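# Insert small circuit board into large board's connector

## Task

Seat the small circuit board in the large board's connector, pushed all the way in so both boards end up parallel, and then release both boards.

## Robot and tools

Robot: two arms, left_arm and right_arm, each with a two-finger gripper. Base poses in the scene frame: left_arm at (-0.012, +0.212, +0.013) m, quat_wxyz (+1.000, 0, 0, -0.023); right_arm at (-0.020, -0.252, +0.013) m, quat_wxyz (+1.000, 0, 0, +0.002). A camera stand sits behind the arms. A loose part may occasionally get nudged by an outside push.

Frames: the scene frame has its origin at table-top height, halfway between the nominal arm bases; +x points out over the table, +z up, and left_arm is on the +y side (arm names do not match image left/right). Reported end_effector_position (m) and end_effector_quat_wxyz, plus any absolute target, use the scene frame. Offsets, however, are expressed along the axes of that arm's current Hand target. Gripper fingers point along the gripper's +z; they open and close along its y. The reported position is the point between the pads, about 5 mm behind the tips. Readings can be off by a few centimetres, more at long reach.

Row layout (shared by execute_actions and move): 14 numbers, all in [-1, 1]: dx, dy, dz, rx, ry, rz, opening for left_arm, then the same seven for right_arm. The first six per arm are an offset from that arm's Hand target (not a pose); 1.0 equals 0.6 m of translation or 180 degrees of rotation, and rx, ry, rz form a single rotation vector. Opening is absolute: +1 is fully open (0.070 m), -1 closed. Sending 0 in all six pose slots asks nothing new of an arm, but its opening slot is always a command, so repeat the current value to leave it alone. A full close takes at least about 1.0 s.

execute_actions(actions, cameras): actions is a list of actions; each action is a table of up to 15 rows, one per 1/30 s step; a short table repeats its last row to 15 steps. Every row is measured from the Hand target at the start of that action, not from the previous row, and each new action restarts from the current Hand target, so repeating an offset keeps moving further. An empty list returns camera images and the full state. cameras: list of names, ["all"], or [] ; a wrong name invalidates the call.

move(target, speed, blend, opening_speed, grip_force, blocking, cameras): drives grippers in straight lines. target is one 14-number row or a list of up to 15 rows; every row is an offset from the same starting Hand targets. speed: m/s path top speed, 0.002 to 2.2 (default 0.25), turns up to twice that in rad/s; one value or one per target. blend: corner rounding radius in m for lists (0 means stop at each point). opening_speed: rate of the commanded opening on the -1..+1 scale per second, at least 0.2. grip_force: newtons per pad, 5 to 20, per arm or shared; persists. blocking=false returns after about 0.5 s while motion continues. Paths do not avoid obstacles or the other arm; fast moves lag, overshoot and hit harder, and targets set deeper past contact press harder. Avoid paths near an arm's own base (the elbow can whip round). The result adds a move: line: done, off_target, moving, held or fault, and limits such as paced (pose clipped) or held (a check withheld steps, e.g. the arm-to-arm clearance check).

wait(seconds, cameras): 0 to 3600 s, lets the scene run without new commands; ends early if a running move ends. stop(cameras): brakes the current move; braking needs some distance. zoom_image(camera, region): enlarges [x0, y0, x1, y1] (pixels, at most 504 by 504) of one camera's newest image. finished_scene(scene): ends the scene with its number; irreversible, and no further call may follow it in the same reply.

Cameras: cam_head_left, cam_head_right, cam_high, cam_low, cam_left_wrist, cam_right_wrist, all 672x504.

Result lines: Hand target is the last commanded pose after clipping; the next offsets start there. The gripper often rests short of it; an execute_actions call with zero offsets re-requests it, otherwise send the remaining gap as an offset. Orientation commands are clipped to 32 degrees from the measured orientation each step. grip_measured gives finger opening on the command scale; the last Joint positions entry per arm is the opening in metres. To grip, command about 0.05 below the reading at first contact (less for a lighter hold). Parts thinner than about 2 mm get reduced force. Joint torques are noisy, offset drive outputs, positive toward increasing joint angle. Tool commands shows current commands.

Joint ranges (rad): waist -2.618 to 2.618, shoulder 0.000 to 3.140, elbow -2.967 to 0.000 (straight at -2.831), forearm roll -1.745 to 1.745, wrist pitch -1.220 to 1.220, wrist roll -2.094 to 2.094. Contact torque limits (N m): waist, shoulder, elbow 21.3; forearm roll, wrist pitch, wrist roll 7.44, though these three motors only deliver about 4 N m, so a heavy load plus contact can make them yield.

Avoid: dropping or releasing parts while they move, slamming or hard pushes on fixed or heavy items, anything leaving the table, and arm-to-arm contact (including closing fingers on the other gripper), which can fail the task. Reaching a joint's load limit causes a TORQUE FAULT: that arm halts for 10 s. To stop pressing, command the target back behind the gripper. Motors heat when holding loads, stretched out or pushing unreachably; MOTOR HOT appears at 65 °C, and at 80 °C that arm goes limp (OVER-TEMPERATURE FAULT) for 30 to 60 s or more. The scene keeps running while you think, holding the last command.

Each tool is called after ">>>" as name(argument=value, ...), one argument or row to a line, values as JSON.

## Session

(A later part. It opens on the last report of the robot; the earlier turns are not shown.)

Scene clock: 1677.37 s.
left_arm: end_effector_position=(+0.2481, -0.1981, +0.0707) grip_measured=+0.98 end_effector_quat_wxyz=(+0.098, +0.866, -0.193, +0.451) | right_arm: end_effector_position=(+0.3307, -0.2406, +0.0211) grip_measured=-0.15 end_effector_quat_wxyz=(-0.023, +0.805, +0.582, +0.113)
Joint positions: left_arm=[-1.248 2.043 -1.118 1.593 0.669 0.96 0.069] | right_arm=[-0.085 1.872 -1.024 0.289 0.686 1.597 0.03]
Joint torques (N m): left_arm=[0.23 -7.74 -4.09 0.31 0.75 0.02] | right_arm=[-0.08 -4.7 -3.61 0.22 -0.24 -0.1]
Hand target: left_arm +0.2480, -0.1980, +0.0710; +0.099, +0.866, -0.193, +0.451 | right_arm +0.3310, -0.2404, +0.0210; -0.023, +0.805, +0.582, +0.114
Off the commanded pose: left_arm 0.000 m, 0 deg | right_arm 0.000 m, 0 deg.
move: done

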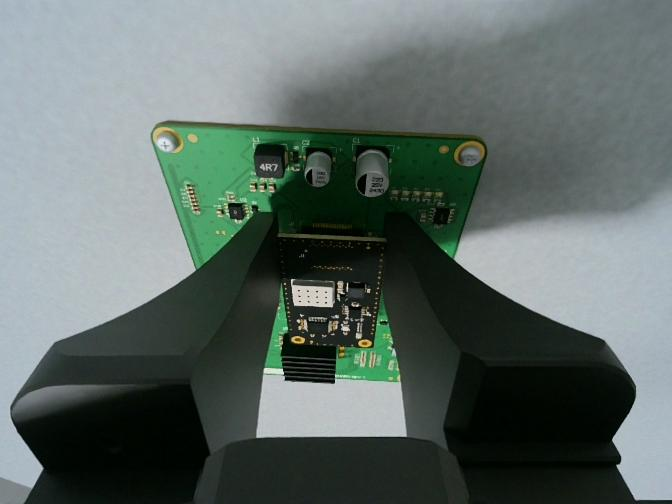

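>>> move(
  target=[0,0,0,0,0,0,1,-0.0001,0.0004,0.0010,0,0,0,-0.25],
  speed=0.02,
  cameras=["cam_right_wrist","cam_left_wrist"],
)

>>> zoom_image(
  camera="cam_right_wrist",
  region=[270, 195, 400, 285],
)

>>> zoom_image(
  camera="cam_left_wrist",
  region=[330, 80, 530, 180],
)

Scene clock: 1682.17 s.
left_arm: end_effector_position=(+0.2481, -0.1981, +0.0707) grip_measured=+0.98 end_effector_quat_wxyz=(+0.098, +0.866, -0.193, +0.451) | right_arm: end_effector_position=(+0.3317, -0.2407, +0.0210) grip_measured=-0.15 end_effector_quat_wxyz=(-0.022, +0.805, +0.581, +0.114)
Joint positions: left_arm=[-1.248 2.043 -1.118 1.593 0.669 0.96 0.069] | right_arm=[-0.085 1.874 -1.026 0.29 0.684 1.596 0.03]
Joint torques (N m): left_arm=[0.3 -7.72 -4.06 0.31 0.75 0.01] | right_arm=[-0.6 -3.49 -2.36 0.01 -0.13 -0.1]
Hand target: left_arm +0.2480, -0.1980, +0.0710; +0.099, +0.866, -0.193, +0.451 | right_arm +0.3313, -0.2405, +0.0204; -0.023, +0.805, +0.582, +0.114
Off the commanded pose: left_arm 0.000 m, 0 deg | right_arm 0.001 m, 0 deg.
move: done
Images, in order (width x height): cam_left_wrist 672x504, cam_right_wrist 672x504.

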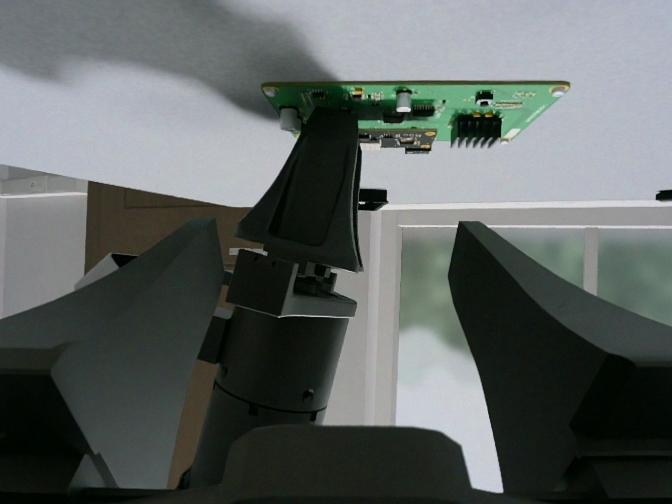

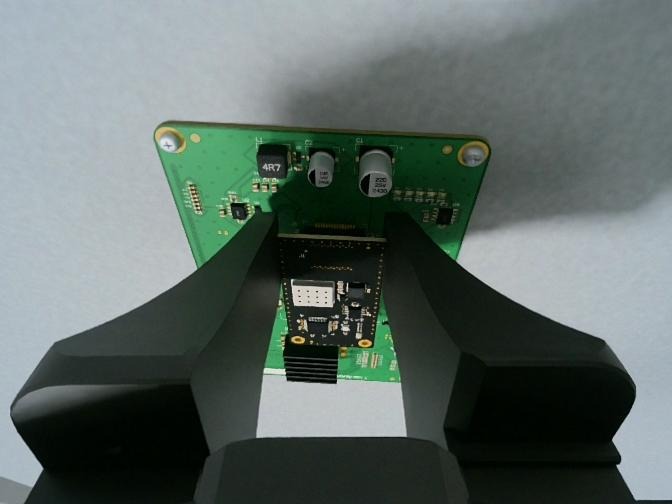

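Scaled by 3.877 from the camera's image (finer frame: 960x720).

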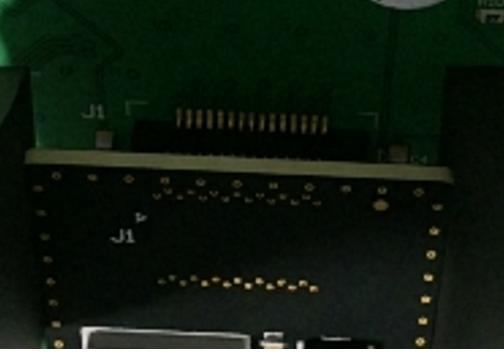

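Scaled by 2.520 from the camera's image (finer frame: 960x720).

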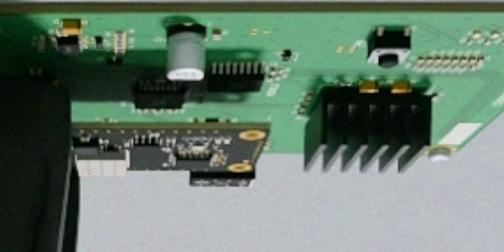

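>>> move(
  target=[0,0,0,0,0,0,1,0,-0.0018,0.0004,0,0,0,-0.25],
  speed=0.004,
  cameras=["cam_right_wrist"],
)

>>> zoom_image(
  camera="cam_right_wrist",
  region=[270, 195, 400, 285],
)

Scene clock: 1689.73 s.
left_arm: end_effector_position=(+0.2481, -0.1981, +0.0707) grip_measured=+0.98 end_effector_quat_wxyz=(+0.098, +0.866, -0.193, +0.451) | right_arm: end_effector_position=(+0.3308, -0.2405, +0.0200) grip_measured=-0.15 end_effector_quat_wxyz=(-0.022, +0.805, +0.582, +0.114)
Joint positions: left_arm=[-1.248 2.043 -1.118 1.593 0.669 0.96 0.069] | right_arm=[-0.084 1.874 -1.021 0.29 0.679 1.596 0.03]
Joint torques (N m): left_arm=[0.24 -7.73 -4.07 0.31 0.75 0.01] | right_arm=[0.42 -1.6 0.81 -0.22 0.37 -0.01]
Hand target: left_arm +0.2480, -0.1980, +0.0710; +0.099, +0.866, -0.193, +0.451 | right_arm +0.3303, -0.2401, +0.0201; -0.023, +0.805, +0.582, +0.113
Off the commanded pose: left_arm 0.000 m, 0 deg | right_arm 0.001 m, 0 deg.
move: done

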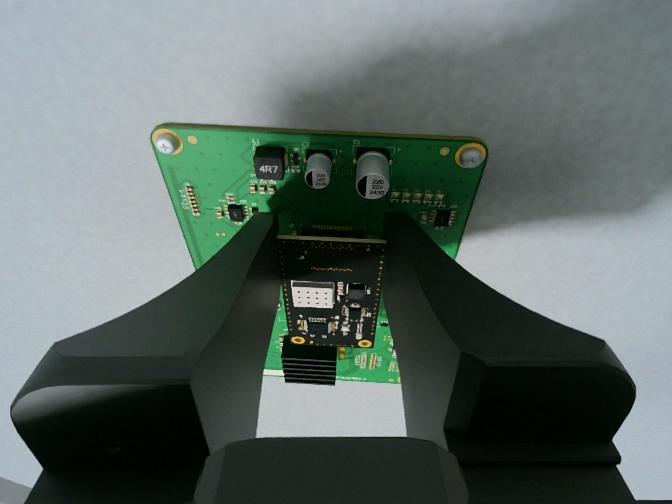

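Scaled by 3.877 from the camera's image (finer frame: 960x720).

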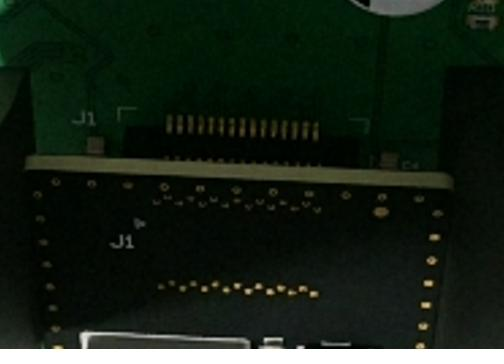

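>>> move(
  target=[-0.0587,0.0003,0.0411,0,0,0,1,0.0005,0.0006,-0.0022,0,0,0,-0.25],
  speed=0.1,
  cameras=["cam_left_wrist","cam_right_wrist"],
)

>>> zoom_image(
  camera="cam_left_wrist",
  region=[280, 130, 500, 250],
)

Scene clock: 1698.87 s.
left_arm: end_effector_position=(+0.2478, -0.1975, +0.0269) grip_measured=+0.98 end_effector_quat_wxyz=(+0.096, +0.867, -0.193, +0.449) | right_arm: end_effector_position=(+0.3297, -0.2402, +0.0203) grip_measured=-0.15 end_effector_quat_wxyz=(-0.024, +0.805, +0.582, +0.112)
Joint positions: left_arm=[-1.249 2.155 -1.095 1.751 0.683 0.753 0.069] | right_arm=[-0.084 1.873 -1.022 0.289 0.686 1.598 0.03]
Joint torques (N m): left_arm=[0.21 -8.06 -5.23 0.31 0.94 0.13] | right_arm=[-0.12 -5.94 -3.06 0.13 -0.06 0.23]
Hand target: left_arm +0.2480, -0.1980, +0.0280; +0.099, +0.866, -0.193, +0.451 | right_arm +0.3305, -0.2401, +0.0214; -0.023, +0.805, +0.582, +0.113
Off the commanded pose: left_arm 0.001 m, 0 deg | right_arm 0.001 m, 0 deg.
joint sent to its limit (left arm) — joint 4 (forearm roll), upper limit. The joint targets still meet the commanded pose.
move: done

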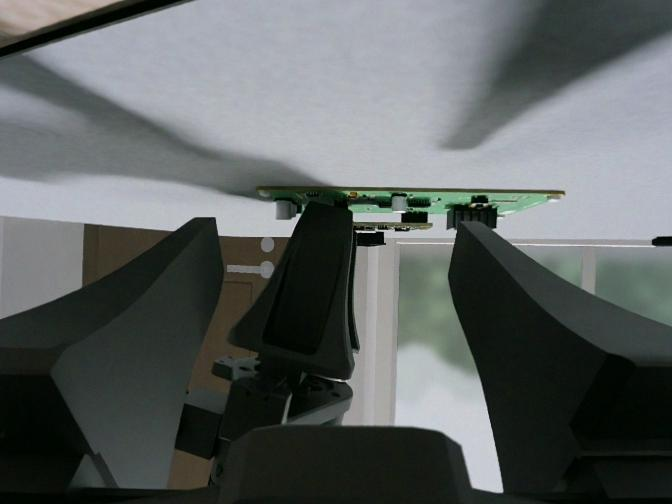

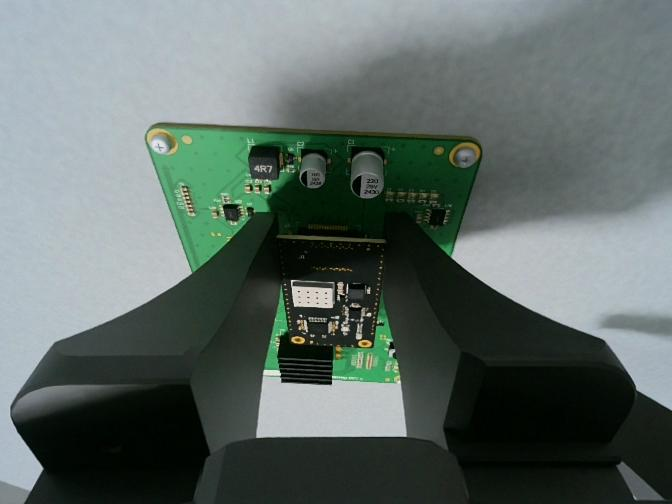

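Scaled by 2.291 from the camera's image (finer frame: 960x720).

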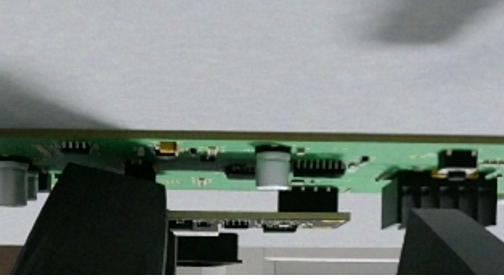

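>>> zoom_image(
  camera="cam_left_wrist",
  region=[290, 185, 390, 245],
)

Scaled by 5.040 from the camera's image (finer frame: 960x720).

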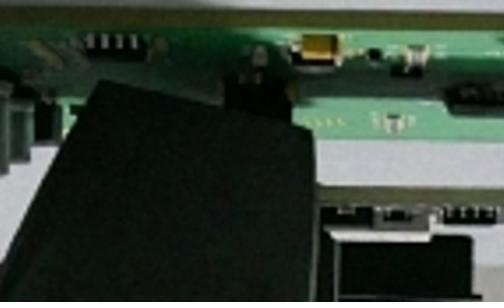

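>>> move(
  target=[
    [0,0,0,0,0,0,1,0.0174,0.0079,-0.0812,0,0,0,-0.25],
    [0,0,0,0,0,0,1,-0.1435,0.0712,-0.1095,0,-0.028,0,-0.25],
    [0,0,0,0,0,0,1,-0.1578,0.0648,-0.0430,0,-0.028,0,-0.25],
  ],
  speed=[0.08,0.12,0.1],
  cameras=["cam_left_wrist","cam_right_wrist"],
)

>>> zoom_image(
  camera="cam_left_wrist",
  region=[200, 150, 500, 270],
)

Scene clock: 1749.53 s.
left_arm: end_effector_position=(+0.2479, -0.1979, +0.0276) grip_measured=+0.98 end_effector_quat_wxyz=(+0.097, +0.867, -0.193, +0.450) | right_arm: end_effector_position=(+0.3345, -0.3452, +0.0295) grip_measured=-0.15 end_effector_quat_wxyz=(+0.002, +0.809, +0.582, +0.077)
Joint positions: left_arm=[-1.249 2.154 -1.096 1.751 0.683 0.754 0.069] | right_arm=[-0.335 1.927 -1.172 0.17 0.816 1.453 0.03]
Joint torques (N m): left_arm=[0.81 -8.03 -5.16 0.19 0.69 0.13] | right_arm=[0.27 -6.67 -3.11 0.13 -0.08 -0.02]
Hand target: left_arm +0.2480, -0.1980, +0.0280; +0.099, +0.866, -0.193, +0.451 | right_arm +0.3350, -0.3452, +0.0304; +0.003, +0.809, +0.582, +0.078
Off the commanded pose: left_arm 0.000 m, 0 deg | right_arm 0.001 m, 0 deg.
joint sent to its limit (left arm) — joint 4 (forearm roll), upper limit. The joint targets still meet the commanded pose.
move: done

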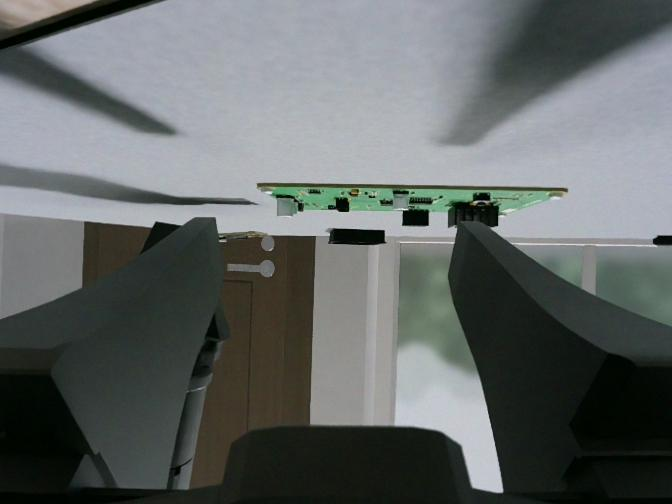

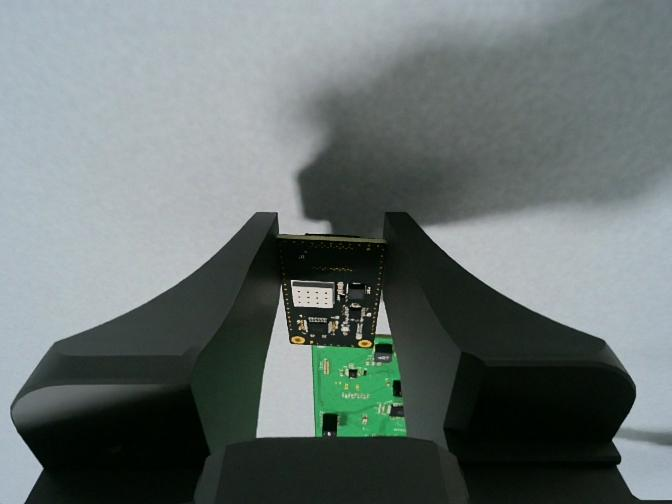

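Scaled by 1.680 from the camera's image (finer frame: 960x720).

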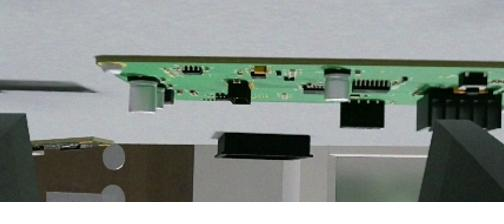

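>>> zoom_image(
  camera="cam_right_wrist",
  region=[270, 215, 400, 265],
)

>>> zoom_image(
  camera="cam_left_wrist",
  region=[300, 180, 420, 250],
)

Scaled by 3.877 from the camera's image (finer frame: 960x720).

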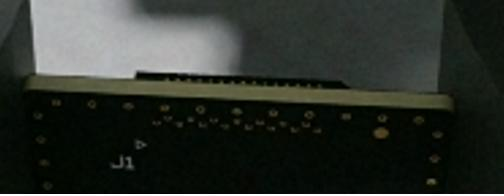

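Scaled by 4.200 from the camera's image (finer frame: 960x720).

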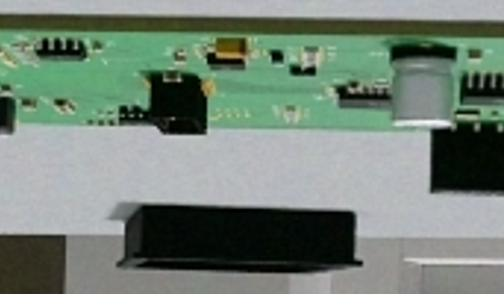

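>>> move(
  target=[0,0,0,0,0,0,1,0.0012,0.0008,0.0085,0,-0.013,0,-0.25],
  speed=0.06,
  cameras=["cam_high"],
)

>>> move(
  target=[0,0,0,0,0,0,1,0.0005,0.0003,0.0033,0,0,0,-0.25],
  speed=0.03,
)

Scene clock: 1764.23 s.
left_arm: end_effector_position=(+0.2479, -0.1979, +0.0276) grip_measured=+0.98 end_effector_quat_wxyz=(+0.097, +0.867, -0.193, +0.450) | right_arm: end_effector_position=(+0.3367, -0.3444, +0.0262) grip_measured=-0.15 end_effector_quat_wxyz=(+0.016, +0.811, +0.582, +0.062)
Joint positions: left_arm=[-1.249 2.154 -1.096 1.751 0.683 0.754 0.069] | right_arm=[-0.304 1.935 -1.173 0.111 0.798 1.523 0.03]
Joint torques (N m): left_arm=[1.07 -7.97 -5.16 0.19 0.7 0.12] | right_arm=[-0.43 -4.9 -2.33 0.13 -0.15 -0.19]
Hand target: left_arm +0.2480, -0.1980, +0.0280; +0.099, +0.866, -0.193, +0.451 | right_arm +0.3363, -0.3443, +0.0255; +0.015, +0.811, +0.582, +0.061
Off the commanded pose: left_arm 0.000 m, 0 deg | right_arm 0.001 m, 0 deg.
joint sent to its limit (left arm) — joint 4 (forearm roll), upper limit. The joint targets still meet the commanded pose.
move: done

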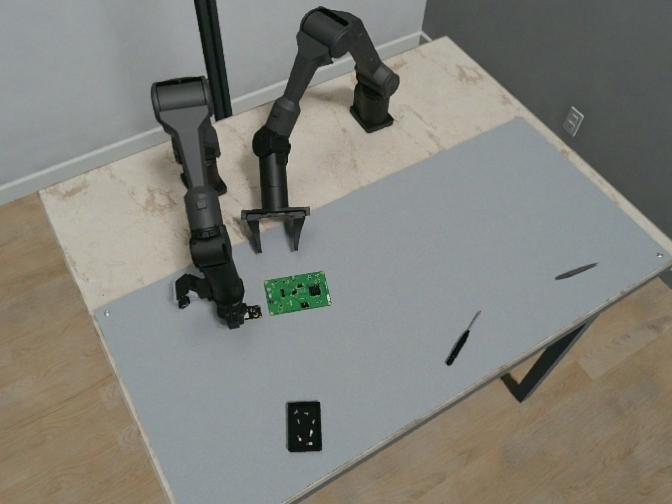

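Scene clock: 1764.73 s.
left_arm: end_effector_position=(+0.2479, -0.1979, +0.0276) grip_measured=+0.98 end_effector_quat_wxyz=(+0.097, +0.867, -0.193, +0.450) | right_arm: end_effector_position=(+0.3367, -0.3443, +0.0235) grip_measured=-0.15 end_effector_quat_wxyz=(+0.015, +0.811, +0.582, +0.061)
Joint positions: left_arm=[-1.249 2.154 -1.096 1.751 0.683 0.754 0.069] | right_arm=[-0.304 1.942 -1.171 0.112 0.792 1.523 0.03]
Joint torques (N m): left_arm=[1.06 -7.98 -5.18 0.19 0.69 0.12] | right_arm=[0.26 -5.58 -2.28 0.16 -0.06 -0.24]
Hand target: left_arm +0.2480, -0.1980, +0.0280; +0.099, +0.866, -0.193, +0.451 | right_arm +0.3368, -0.3439, +0.0236; +0.015, +0.811, +0.582, +0.061
Off the commanded pose: left_arm 0.000 m, 0 deg | right_arm 0.000 m, 0 deg.
joint sent to its limit (left arm) — joint 4 (forearm roll), upper limit. The joint targets still meet the commanded pose.
move: done

>>> move(
  target=[0,0,0,0,0,0,1,-0.00054,-0.00064,0.0066,0,0,0,-0.25],
  speed=0.02,
  cameras=["cam_right_wrist","cam_left_wrist"],
)

Scene clock: 1791.03 s.
left_arm: end_effector_position=(+0.2479, -0.1979, +0.0276) grip_measured=+0.98 end_effector_quat_wxyz=(+0.097, +0.867, -0.193, +0.450) | right_arm: end_effector_position=(+0.3369, -0.3443, +0.0200) grip_measured=-0.15 end_effector_quat_wxyz=(+0.015, +0.811, +0.582, +0.062)
Joint positions: left_arm=[-1.249 2.154 -1.096 1.751 0.683 0.754 0.069] | right_arm=[-0.304 1.948 -1.165 0.114 0.778 1.52 0.03]
Joint torques (N m): left_arm=[1.07 -7.89 -5.18 0.2 0.71 0.13] | right_arm=[0.3 -4.94 -2.55 0.13 -0.11 -0.21]
Hand target: left_arm +0.2480, -0.1980, +0.0280; +0.099, +0.866, -0.193, +0.451 | right_arm +0.3368, -0.3439, +0.0196; +0.015, +0.811, +0.582, +0.061
Off the commanded pose: left_arm 0.000 m, 0 deg | right_arm 0.001 m, 0 deg.
joint sent to its limit (left arm) — joint 4 (forearm roll), upper limit. The joint targets still meet the commanded pose.
move: done
Images, in order (width x height): cam_left_wrist 672x504, cam_right_wrist 672x504.

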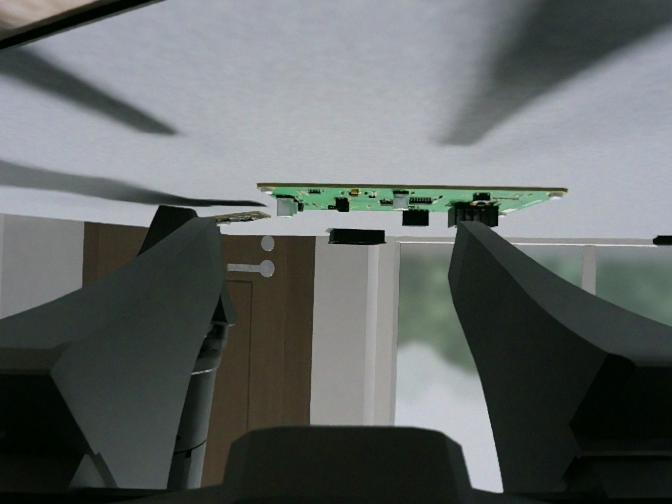

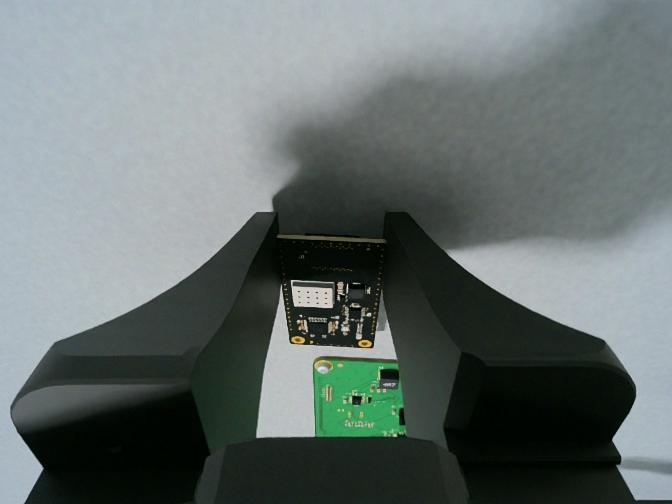

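>>> zoom_image(
  camera="cam_left_wrist",
  region=[140, 160, 300, 280],
)

>>> zoom_image(
  camera="cam_right_wrist",
  region=[256, 200, 416, 320],
)

Scaled by 3.150 from the camera's image (finer frame: 960x720).

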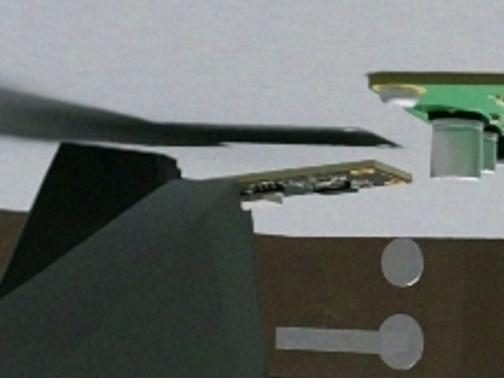

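Scaled by 3.150 from the camera's image (finer frame: 960x720).

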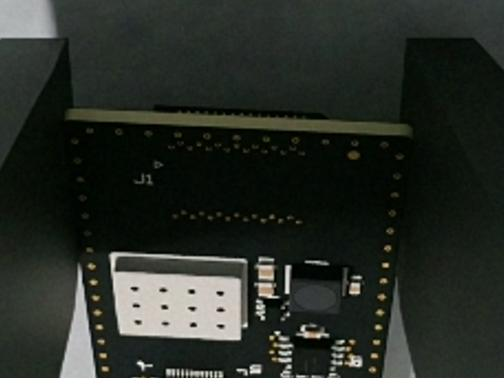

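>>> move(
  target=[0,0,0,0,0,0,1,-0.00027,-0.00032,0.0035,0,0,0,-0.25],
  speed=0.02,
)

>>> move(
  target=[0,0,0,0,0,0,1,-0.00027,-0.00032,0.0035,0,0,0,-0.25],
  speed=0.02,
  cameras=["cam_left_wrist"],
)

>>> zoom_image(
  camera="cam_left_wrist",
  region=[140, 160, 300, 280],
)

Scene clock: 1801.30 s.
left_arm: end_effector_position=(+0.2479, -0.1979, +0.0276) grip_measured=+0.98 end_effector_quat_wxyz=(+0.097, +0.867, -0.193, +0.450) | right_arm: end_effector_position=(+0.3368, -0.3443, +0.0176) grip_measured=-0.15 end_effector_quat_wxyz=(+0.015, +0.811, +0.582, +0.061)
Joint positions: left_arm=[-1.249 2.154 -1.096 1.751 0.683 0.754 0.069] | right_arm=[-0.304 1.953 -1.162 0.115 0.771 1.519 0.03]
Joint torques (N m): left_arm=[1.09 -7.81 -5.15 0.2 0.71 0.12] | right_arm=[0.25 -5.52 -1.91 0.17 -0.12 -0.18]
Hand target: left_arm +0.2480, -0.1980, +0.0280; +0.099, +0.866, -0.193, +0.451 | right_arm +0.3368, -0.3439, +0.0175; +0.015, +0.811, +0.582, +0.061
Off the commanded pose: left_arm 0.000 m, 0 deg | right_arm 0.000 m, 0 deg.
joint sent to its limit (left arm) — joint 4 (forearm roll), upper limit. The joint targets still meet the commanded pose.
move: done

Scene clock: 1801.80 s.
left_arm: end_effector_position=(+0.2479, -0.1979, +0.0276) grip_measured=+0.98 end_effector_quat_wxyz=(+0.097, +0.867, -0.193, +0.450) | right_arm: end_effector_position=(+0.3369, -0.3443, +0.0156) grip_measured=-0.15 end_effector_quat_wxyz=(+0.015, +0.811, +0.582, +0.062)
Joint positions: left_arm=[-1.249 2.154 -1.096 1.751 0.683 0.754 0.069] | right_arm=[-0.304 1.957 -1.159 0.115 0.764 1.518 0.03]
Joint torques (N m): left_arm=[1.1 -7.83 -5.16 0.2 0.71 0.12] | right_arm=[0.21 -4.93 -1.92 0.12 -0.07 -0.12]
Hand target: left_arm +0.2480, -0.1980, +0.0280; +0.099, +0.866, -0.193, +0.451 | right_arm +0.3368, -0.3439, +0.0154; +0.015, +0.811, +0.582, +0.061
Off the commanded pose: left_arm 0.000 m, 0 deg | right_arm 0.000 m, 0 deg.
joint sent to its limit (left arm) — joint 4 (forearm roll), upper limit. The joint targets still meet the commanded pose.
move: done

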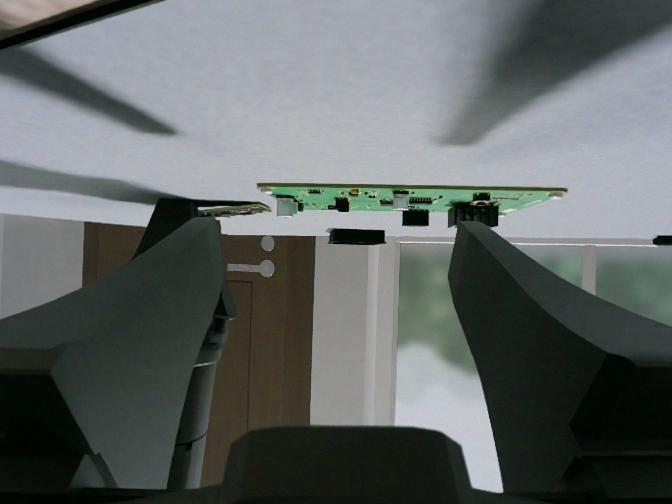

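Scaled by 3.150 from the camera's image (finer frame: 960x720).

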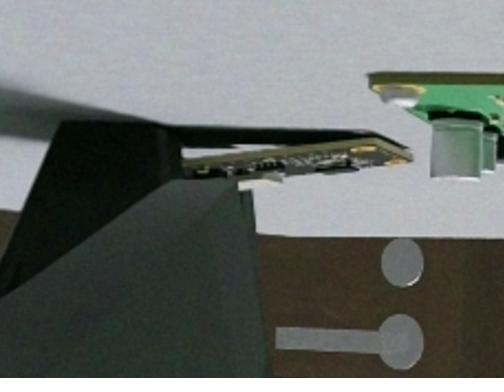

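>>> move(
  target=[0,0,0,0,0,0,1,-0.0002,-0.0002,0.0025,0,0,0,-0.25],
  speed=0.02,
)

>>> move(
  target=[0,0,0,0,0,0,1,-0.0002,-0.0002,0.0025,0,0,0,-0.25],
  speed=0.02,
  cameras=["cam_left_wrist"],
)

>>> zoom_image(
  camera="cam_left_wrist",
  region=[140, 160, 300, 280],
)

Scene clock: 1807.43 s.
left_arm: end_effector_position=(+0.2479, -0.1979, +0.0276) grip_measured=+0.98 end_effector_quat_wxyz=(+0.097, +0.867, -0.193, +0.450) | right_arm: end_effector_position=(+0.3370, -0.3444, +0.0151) grip_measured=-0.15 end_effector_quat_wxyz=(+0.016, +0.811, +0.582, +0.062)
Joint positions: left_arm=[-1.249 2.154 -1.096 1.751 0.683 0.754 0.069] | right_arm=[-0.304 1.958 -1.158 0.115 0.761 1.517 0.03]
Joint torques (N m): left_arm=[1.07 -7.81 -5.17 0.2 0.72 0.13] | right_arm=[0.33 -1.46 -1.08 0.14 -1.02 -0.26]
Hand target: left_arm +0.2480, -0.1980, +0.0280; +0.099, +0.866, -0.193, +0.451 | right_arm +0.3368, -0.3439, +0.0139; +0.015, +0.811, +0.582, +0.061
Off the commanded pose: left_arm 0.000 m, 0 deg | right_arm 0.001 m, 0 deg.
joint sent to its limit (left arm) — joint 4 (forearm roll), upper limit. The joint targets still meet the commanded pose.
move: done

Scene clock: 1807.93 s.
left_arm: end_effector_position=(+0.2479, -0.1979, +0.0276) grip_measured=+0.98 end_effector_quat_wxyz=(+0.097, +0.867, -0.193, +0.450) | right_arm: end_effector_position=(+0.3371, -0.3443, +0.0140) grip_measured=-0.15 end_effector_quat_wxyz=(+0.016, +0.811, +0.582, +0.062)
Joint positions: left_arm=[-1.249 2.154 -1.096 1.751 0.683 0.754 0.069] | right_arm=[-0.304 1.96 -1.156 0.116 0.756 1.516 0.03]
Joint torques (N m): left_arm=[1.07 -7.76 -5.18 0.2 0.72 0.13] | right_arm=[0.15 3.2 -0.07 0.14 -2.27 -0.28]
Hand target: left_arm +0.2480, -0.1980, +0.0280; +0.099, +0.866, -0.193, +0.451 | right_arm +0.3369, -0.3439, +0.0124; +0.015, +0.811, +0.582, +0.061
Off the commanded pose: left_arm 0.000 m, 0 deg | right_arm 0.002 m, 0 deg.
joint sent to its limit (left arm) — joint 4 (forearm roll), upper limit. The joint targets still meet the commanded pose.
move: done

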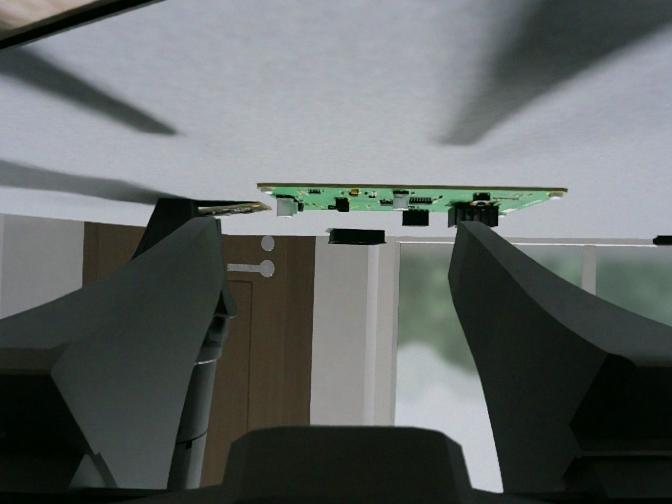

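Scaled by 3.150 from the camera's image (finer frame: 960x720).

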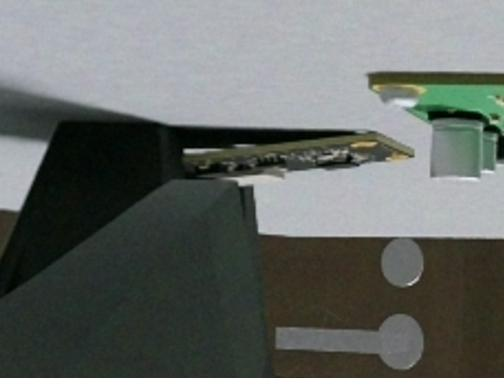

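>>> move(
  target=[0,0,0,0,0,0,1,0.0003,0.0003,-0.0043,0,0,0,-0.25],
  speed=0.02,
)

>>> move(
  target=[0,0,0,0,0,0,1,0,0,0,0,0,0,0.1],
  opening_speed=0.4,
  cameras=["cam_left_wrist","cam_right_wrist"],
)

>>> zoom_image(
  camera="cam_left_wrist",
  region=[140, 160, 300, 280],
)

Scene clock: 1819.60 s.
left_arm: end_effector_position=(+0.2479, -0.1979, +0.0276) grip_measured=+0.98 end_effector_quat_wxyz=(+0.097, +0.867, -0.193, +0.450) | right_arm: end_effector_position=(+0.3368, -0.3442, +0.0142) grip_measured=-0.15 end_effector_quat_wxyz=(+0.015, +0.811, +0.582, +0.062)
Joint positions: left_arm=[-1.249 2.154 -1.096 1.751 0.683 0.754 0.069] | right_arm=[-0.304 1.96 -1.157 0.116 0.76 1.516 0.03]
Joint torques (N m): left_arm=[1.05 -7.61 -5.14 0.21 0.72 0.12] | right_arm=[-0.25 -0.38 -2.3 -0.1 -1.47 0.04]
Motor temperatures (°C): left_arm=[24 30 23 26 28 26] | right_arm=[22 27 27 26 42 26]
Hand target: left_arm +0.2480, -0.1980, +0.0280; +0.099, +0.866, -0.193, +0.451 | right_arm +0.3368, -0.3439, +0.0150; +0.015, +0.811, +0.582, +0.061
Off the commanded pose: left_arm 0.000 m, 0 deg | right_arm 0.001 m, 0 deg.
joint sent to its limit (left arm) — joint 4 (forearm roll), upper limit. The joint targets still meet the commanded pose.
move: done

Scene clock: 1820.70 s.
left_arm: end_effector_position=(+0.2479, -0.1979, +0.0276) grip_measured=+0.98 end_effector_quat_wxyz=(+0.097, +0.867, -0.193, +0.450) | right_arm: end_effector_position=(+0.3374, -0.3443, +0.0151) grip_measured=+0.09 end_effector_quat_wxyz=(+0.015, +0.811, +0.582, +0.062)
Joint positions: left_arm=[-1.249 2.154 -1.096 1.751 0.683 0.754 0.069] | right_arm=[-0.304 1.959 -1.159 0.116 0.762 1.517 0.038]
Joint torques (N m): left_arm=[1.07 -7.62 -5.15 0.21 0.72 0.12] | right_arm=[-0.48 -3.38 1.36 -0.06 1.08 0.16]
Hand target: left_arm +0.2480, -0.1980, +0.0280; +0.099, +0.866, -0.193, +0.451 | right_arm +0.3368, -0.3439, +0.0150; +0.015, +0.811, +0.582, +0.061
Off the commanded pose: left_arm 0.000 m, 0 deg | right_arm 0.001 m, 0 deg.
joint sent to its limit (left arm) — joint 4 (forearm roll), upper limit. The joint targets still meet the commanded pose.
move: done

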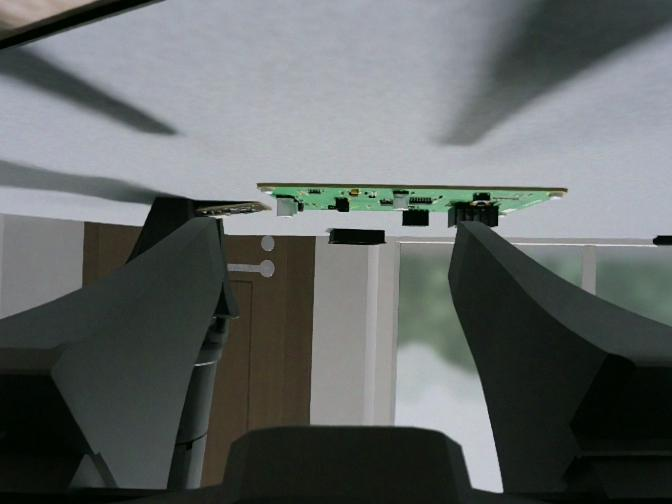

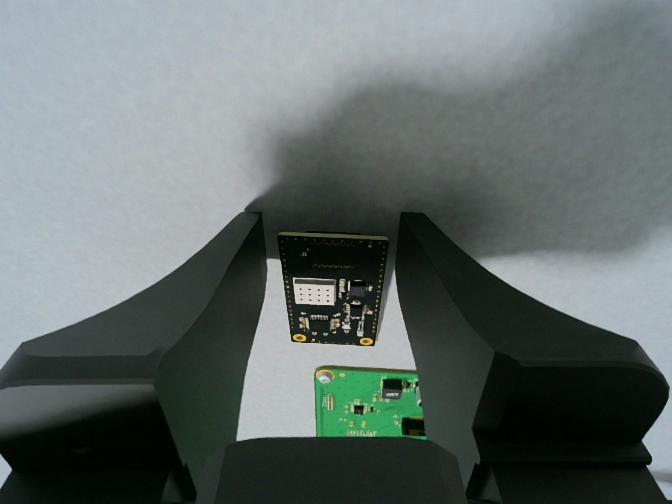

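Scaled by 3.150 from the camera's image (finer frame: 960x720).

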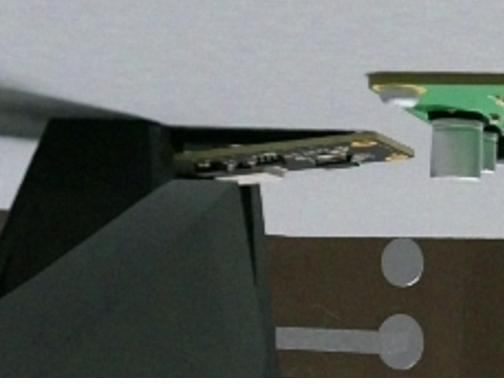

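>>> move(
  target=[0,0,0,0,0,0,1,0.0006,0.0007,-0.0071,0,-0.0644,0,0.1],
  speed=0.06,
  cameras=["cam_left_wrist","cam_right_wrist"],
)

>>> zoom_image(
  camera="cam_left_wrist",
  region=[140, 160, 300, 280],
)

Scene clock: 1829.23 s.
left_arm: end_effector_position=(+0.2479, -0.1979, +0.0276) grip_measured=+0.98 end_effector_quat_wxyz=(+0.097, +0.867, -0.193, +0.450) | right_arm: end_effector_position=(+0.3368, -0.3439, +0.0195) grip_measured=+0.10 end_effector_quat_wxyz=(+0.074, +0.813, +0.578, -0.021)
Joint positions: left_arm=[-1.249 2.154 -1.096 1.751 0.683 0.754 0.069] | right_arm=[-0.175 1.963 -1.184 -0.185 0.811 1.859 0.038]
Joint torques (N m): left_arm=[1.09 -7.56 -5.13 0.21 0.74 0.12] | right_arm=[-0.37 -5.45 -3.49 0 -0.09 -0.22]
Hand target: left_arm +0.2480, -0.1980, +0.0280; +0.099, +0.866, -0.193, +0.451 | right_arm +0.3368, -0.3439, +0.0193; +0.073, +0.813, +0.578, -0.021
Off the commanded pose: left_arm 0.000 m, 0 deg | right_arm 0.000 m, 0 deg.
joint sent to its limit (left arm) — joint 4 (forearm roll), upper limit. The joint targets still meet the commanded pose.
move: done

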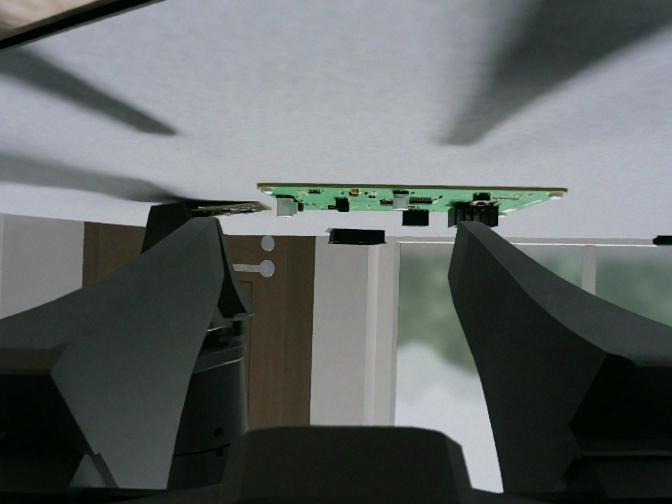

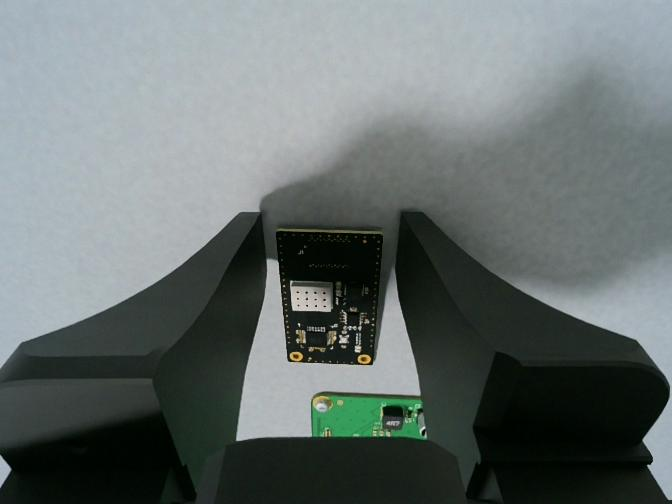

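Scaled by 3.150 from the camera's image (finer frame: 960x720).

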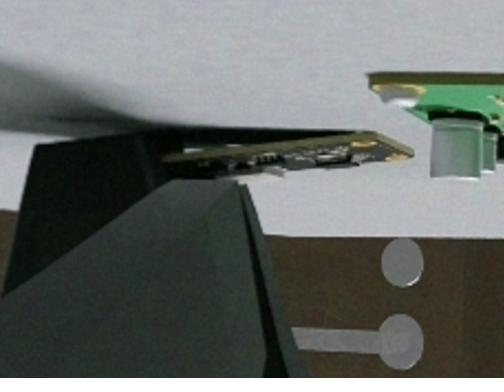

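>>> move(
  target=[0,0,0,0,0,0,1,0,0,0,0,0,0,-0.25],
  opening_speed=0.5,
)

>>> move(
  target=[0,0,0,0,0,0,1,-0.008,0,-0.067,0,0,0,-0.25],
  speed=0.1,
  cameras=["cam_right_wrist","cam_left_wrist"],
)

>>> zoom_image(
  camera="cam_right_wrist",
  region=[256, 200, 416, 320],
)

Scene clock: 1835.90 s.
left_arm: end_effector_position=(+0.2479, -0.1979, +0.0276) grip_measured=+0.98 end_effector_quat_wxyz=(+0.097, +0.867, -0.193, +0.450) | right_arm: end_effector_position=(+0.3368, -0.3438, +0.0195) grip_measured=-0.16 end_effector_quat_wxyz=(+0.074, +0.813, +0.578, -0.021)
Joint positions: left_arm=[-1.249 2.154 -1.096 1.751 0.683 0.754 0.069] | right_arm=[-0.175 1.963 -1.184 -0.184 0.811 1.858 0.03]
Joint torques (N m): left_arm=[1.09 -7.47 -5.12 0.23 0.75 0.12] | right_arm=[-0.6 -5.86 -1.97 0.01 -0.15 -0.21]
Hand target: left_arm +0.2480, -0.1980, +0.0280; +0.099, +0.866, -0.193, +0.451 | right_arm +0.3368, -0.3439, +0.0193; +0.073, +0.813, +0.578, -0.021
Off the commanded pose: left_arm 0.000 m, 0 deg | right_arm 0.000 m, 0 deg.
joint sent to its limit (left arm) — joint 4 (forearm roll), upper limit. The joint targets still meet the commanded pose.
move: done

Scene clock: 1836.63 s.
left_arm: end_effector_position=(+0.2479, -0.1979, +0.0276) grip_measured=+0.98 end_effector_quat_wxyz=(+0.097, +0.867, -0.193, +0.450) | right_arm: end_effector_position=(+0.3334, -0.3429, +0.0604) grip_measured=-0.16 end_effector_quat_wxyz=(+0.074, +0.813, +0.577, -0.020)
Joint positions: left_arm=[-1.249 2.154 -1.096 1.751 0.683 0.754 0.069] | right_arm=[-0.174 1.878 -1.235 -0.165 0.944 1.829 0.03]
Joint torques (N m): left_arm=[1.04 -7.45 -5.09 0.22 0.74 0.12] | right_arm=[0.47 -4.91 -2.45 -0.08 -0.18 -0.08]
Hand target: left_arm +0.2480, -0.1980, +0.0280; +0.099, +0.866, -0.193, +0.451 | right_arm +0.3331, -0.3427, +0.0596; +0.073, +0.813, +0.578, -0.021
Off the commanded pose: left_arm 0.000 m, 0 deg | right_arm 0.001 m, 0 deg.
joint sent to its limit (left arm) — joint 4 (forearm roll), upper limit. The joint targets still meet the commanded pose.
move: done
Images, in order (width x height): cam_left_wrist 672x504, cam_right_wrist 672x504.

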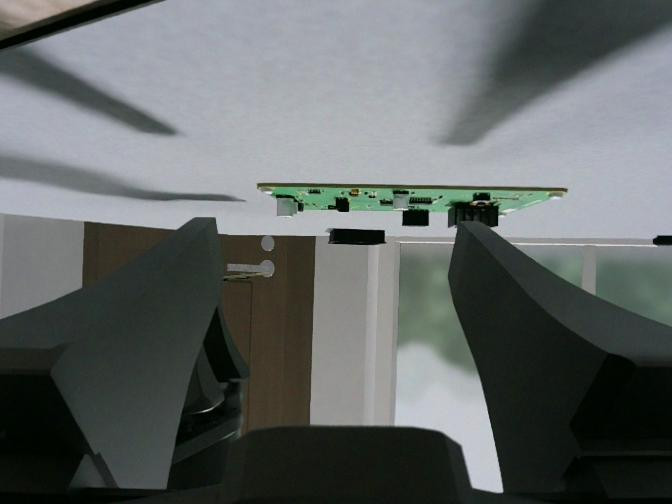

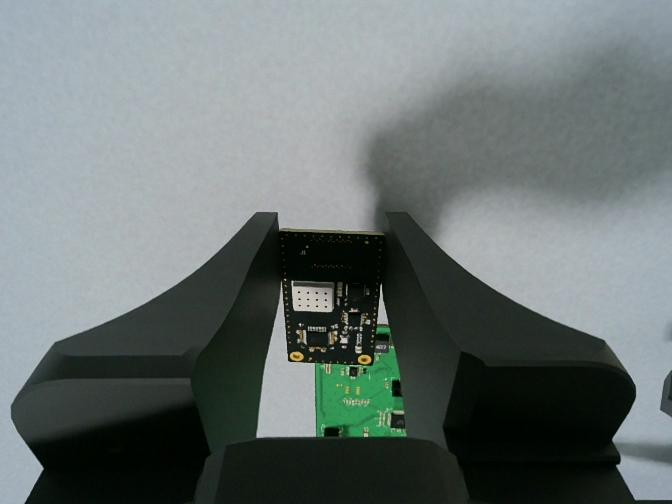

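Scaled by 3.150 from the camera's image (finer frame: 960x720).

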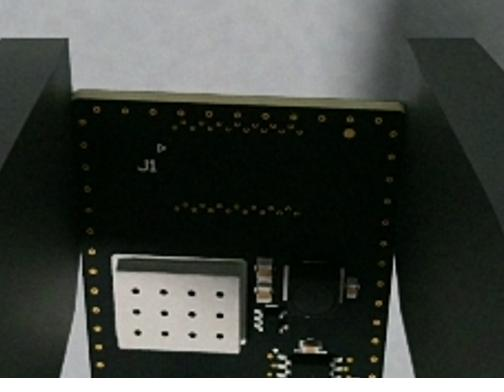

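>>> move(
  target=[0,0,0,0,0,0,1,0.162,-0.0577,-0.0257,0,0.039,0,-0.25],
  speed=0.15,
  cameras=["cam_right_wrist","cam_left_wrist"],
)

>>> zoom_image(
  camera="cam_right_wrist",
  region=[256, 180, 416, 300],
)

>>> zoom_image(
  camera="cam_left_wrist",
  region=[240, 160, 560, 360],
)

Scene clock: 1847.83 s.
left_arm: end_effector_position=(+0.2479, -0.1979, +0.0276) grip_measured=+0.98 end_effector_quat_wxyz=(+0.097, +0.867, -0.193, +0.450) | right_arm: end_effector_position=(+0.3320, -0.2378, +0.0598) grip_measured=-0.16 end_effector_quat_wxyz=(+0.038, +0.813, +0.581, +0.029)
Joint positions: left_arm=[-1.249 2.154 -1.096 1.751 0.683 0.754 0.069] | right_arm=[0.058 1.832 -1.17 -0.042 0.907 1.987 0.03]
Joint torques (N m): left_arm=[1.07 -7.41 -5.12 0.22 0.75 0.12] | right_arm=[-0.39 -5.96 -2.5 -0.07 -0.11 -0.19]
Motor temperatures (°C): left_arm=[24 30 23 26 28 26] | right_arm=[22 27 27 26 35 26]
Hand target: left_arm +0.2480, -0.1980, +0.0280; +0.099, +0.866, -0.193, +0.451 | right_arm +0.3320, -0.2383, +0.0600; +0.038, +0.813, +0.581, +0.029
Off the commanded pose: left_arm 0.000 m, 0 deg | right_arm 0.001 m, 0 deg.
joint sent to its limit (left arm) — joint 4 (forearm roll), upper limit. The joint targets still meet the commanded pose.
move: done
Images, in order (width x height): cam_left_wrist 672x504, cam_right_wrist 672x504.

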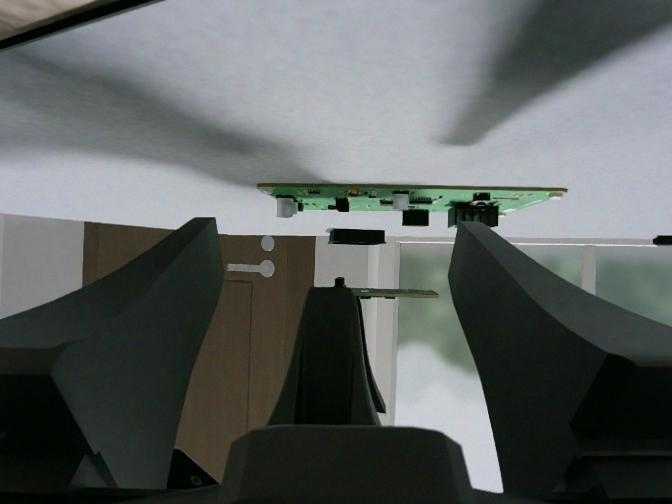

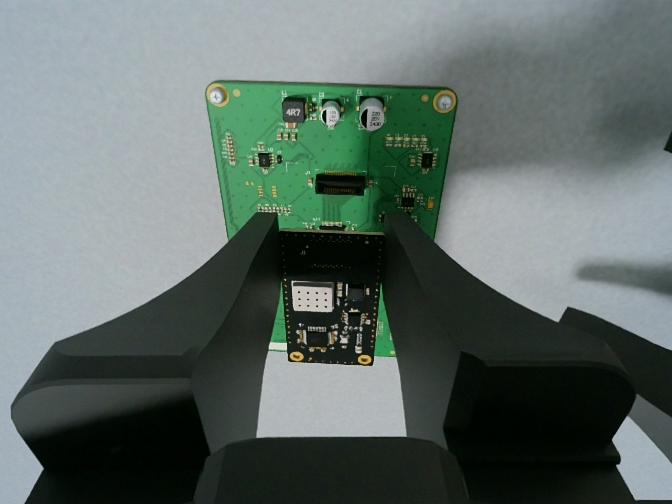

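Scaled by 3.150 from the camera's image (finer frame: 960x720).

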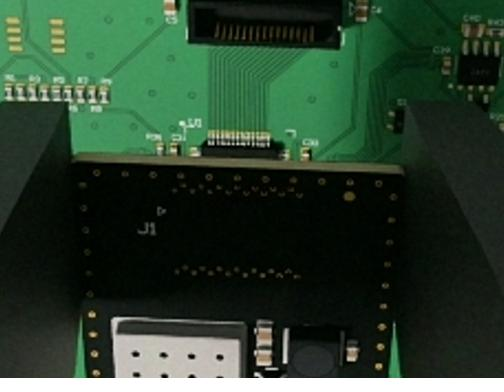

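Scaled by 1.575 from the camera's image (finer frame: 960x720).

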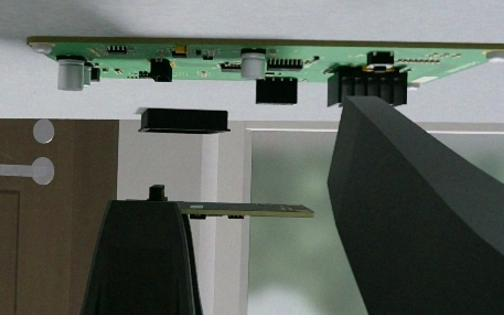

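>>> move(
  target=[0,0,0,0,0,0,1,0.0025,-0.002,0.0233,0,0,0,-0.25],
  speed=0.06,
  cameras=["cam_right_wrist","cam_left_wrist"],
)

>>> zoom_image(
  camera="cam_right_wrist",
  region=[256, 180, 416, 300],
)

>>> zoom_image(
  camera="cam_left_wrist",
  region=[320, 180, 480, 300],
)

Scene clock: 1864.10 s.
left_arm: end_effector_position=(+0.2479, -0.1979, +0.0276) grip_measured=+0.98 end_effector_quat_wxyz=(+0.097, +0.867, -0.193, +0.450) | right_arm: end_effector_position=(+0.3326, -0.2371, +0.0455) grip_measured=-0.16 end_effector_quat_wxyz=(+0.038, +0.813, +0.581, +0.029)
Joint positions: left_arm=[-1.249 2.154 -1.096 1.751 0.683 0.754 0.069] | right_arm=[0.06 1.859 -1.146 -0.045 0.857 1.993 0.03]
Joint torques (N m): left_arm=[1.05 -7.33 -5.08 0.22 0.76 0.12] | right_arm=[0.44 -5.9 -2.56 -0.09 -0.01 0.18]
Hand target: left_arm +0.2480, -0.1980, +0.0280; +0.099, +0.866, -0.193, +0.451 | right_arm +0.3326, -0.2369, +0.0460; +0.038, +0.813, +0.581, +0.029
Off the commanded pose: left_arm 0.000 m, 0 deg | right_arm 0.000 m, 0 deg.
joint sent to its limit (left arm) — joint 4 (forearm roll), upper limit. The joint targets still meet the commanded pose.
move: done
Images, in order (width x height): cam_left_wrist 672x504, cam_right_wrist 672x504.

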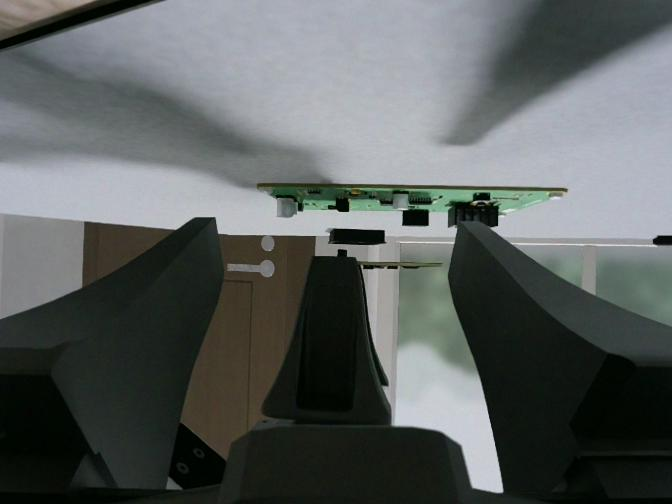

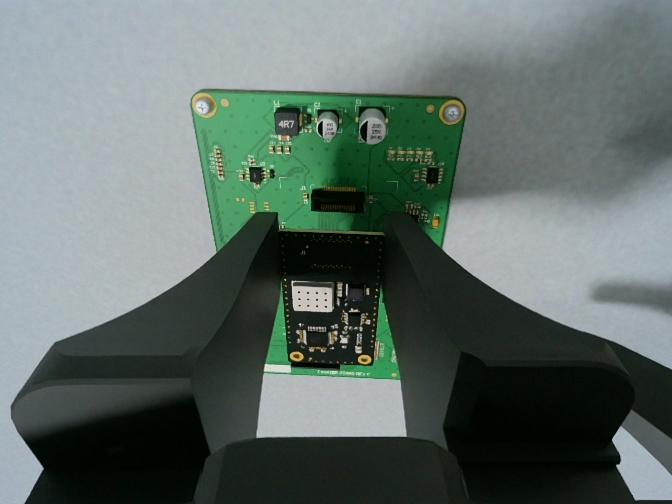

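Scaled by 3.150 from the camera's image (finer frame: 960x720).

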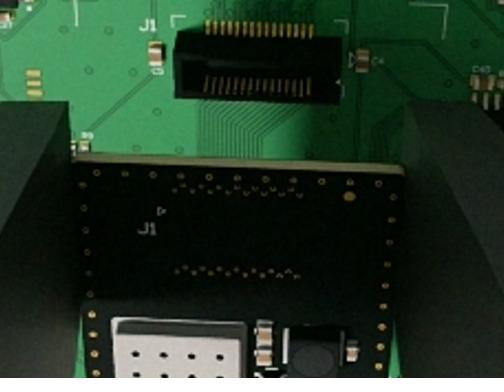

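Scaled by 3.150 from the camera's image (finer frame: 960x720).

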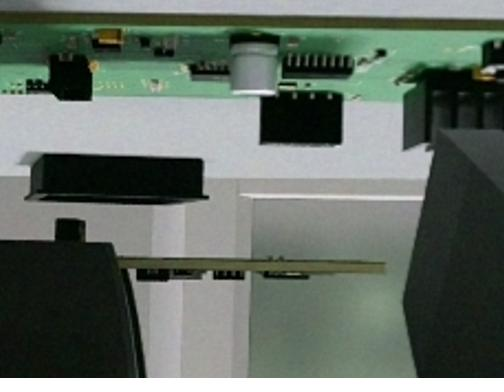

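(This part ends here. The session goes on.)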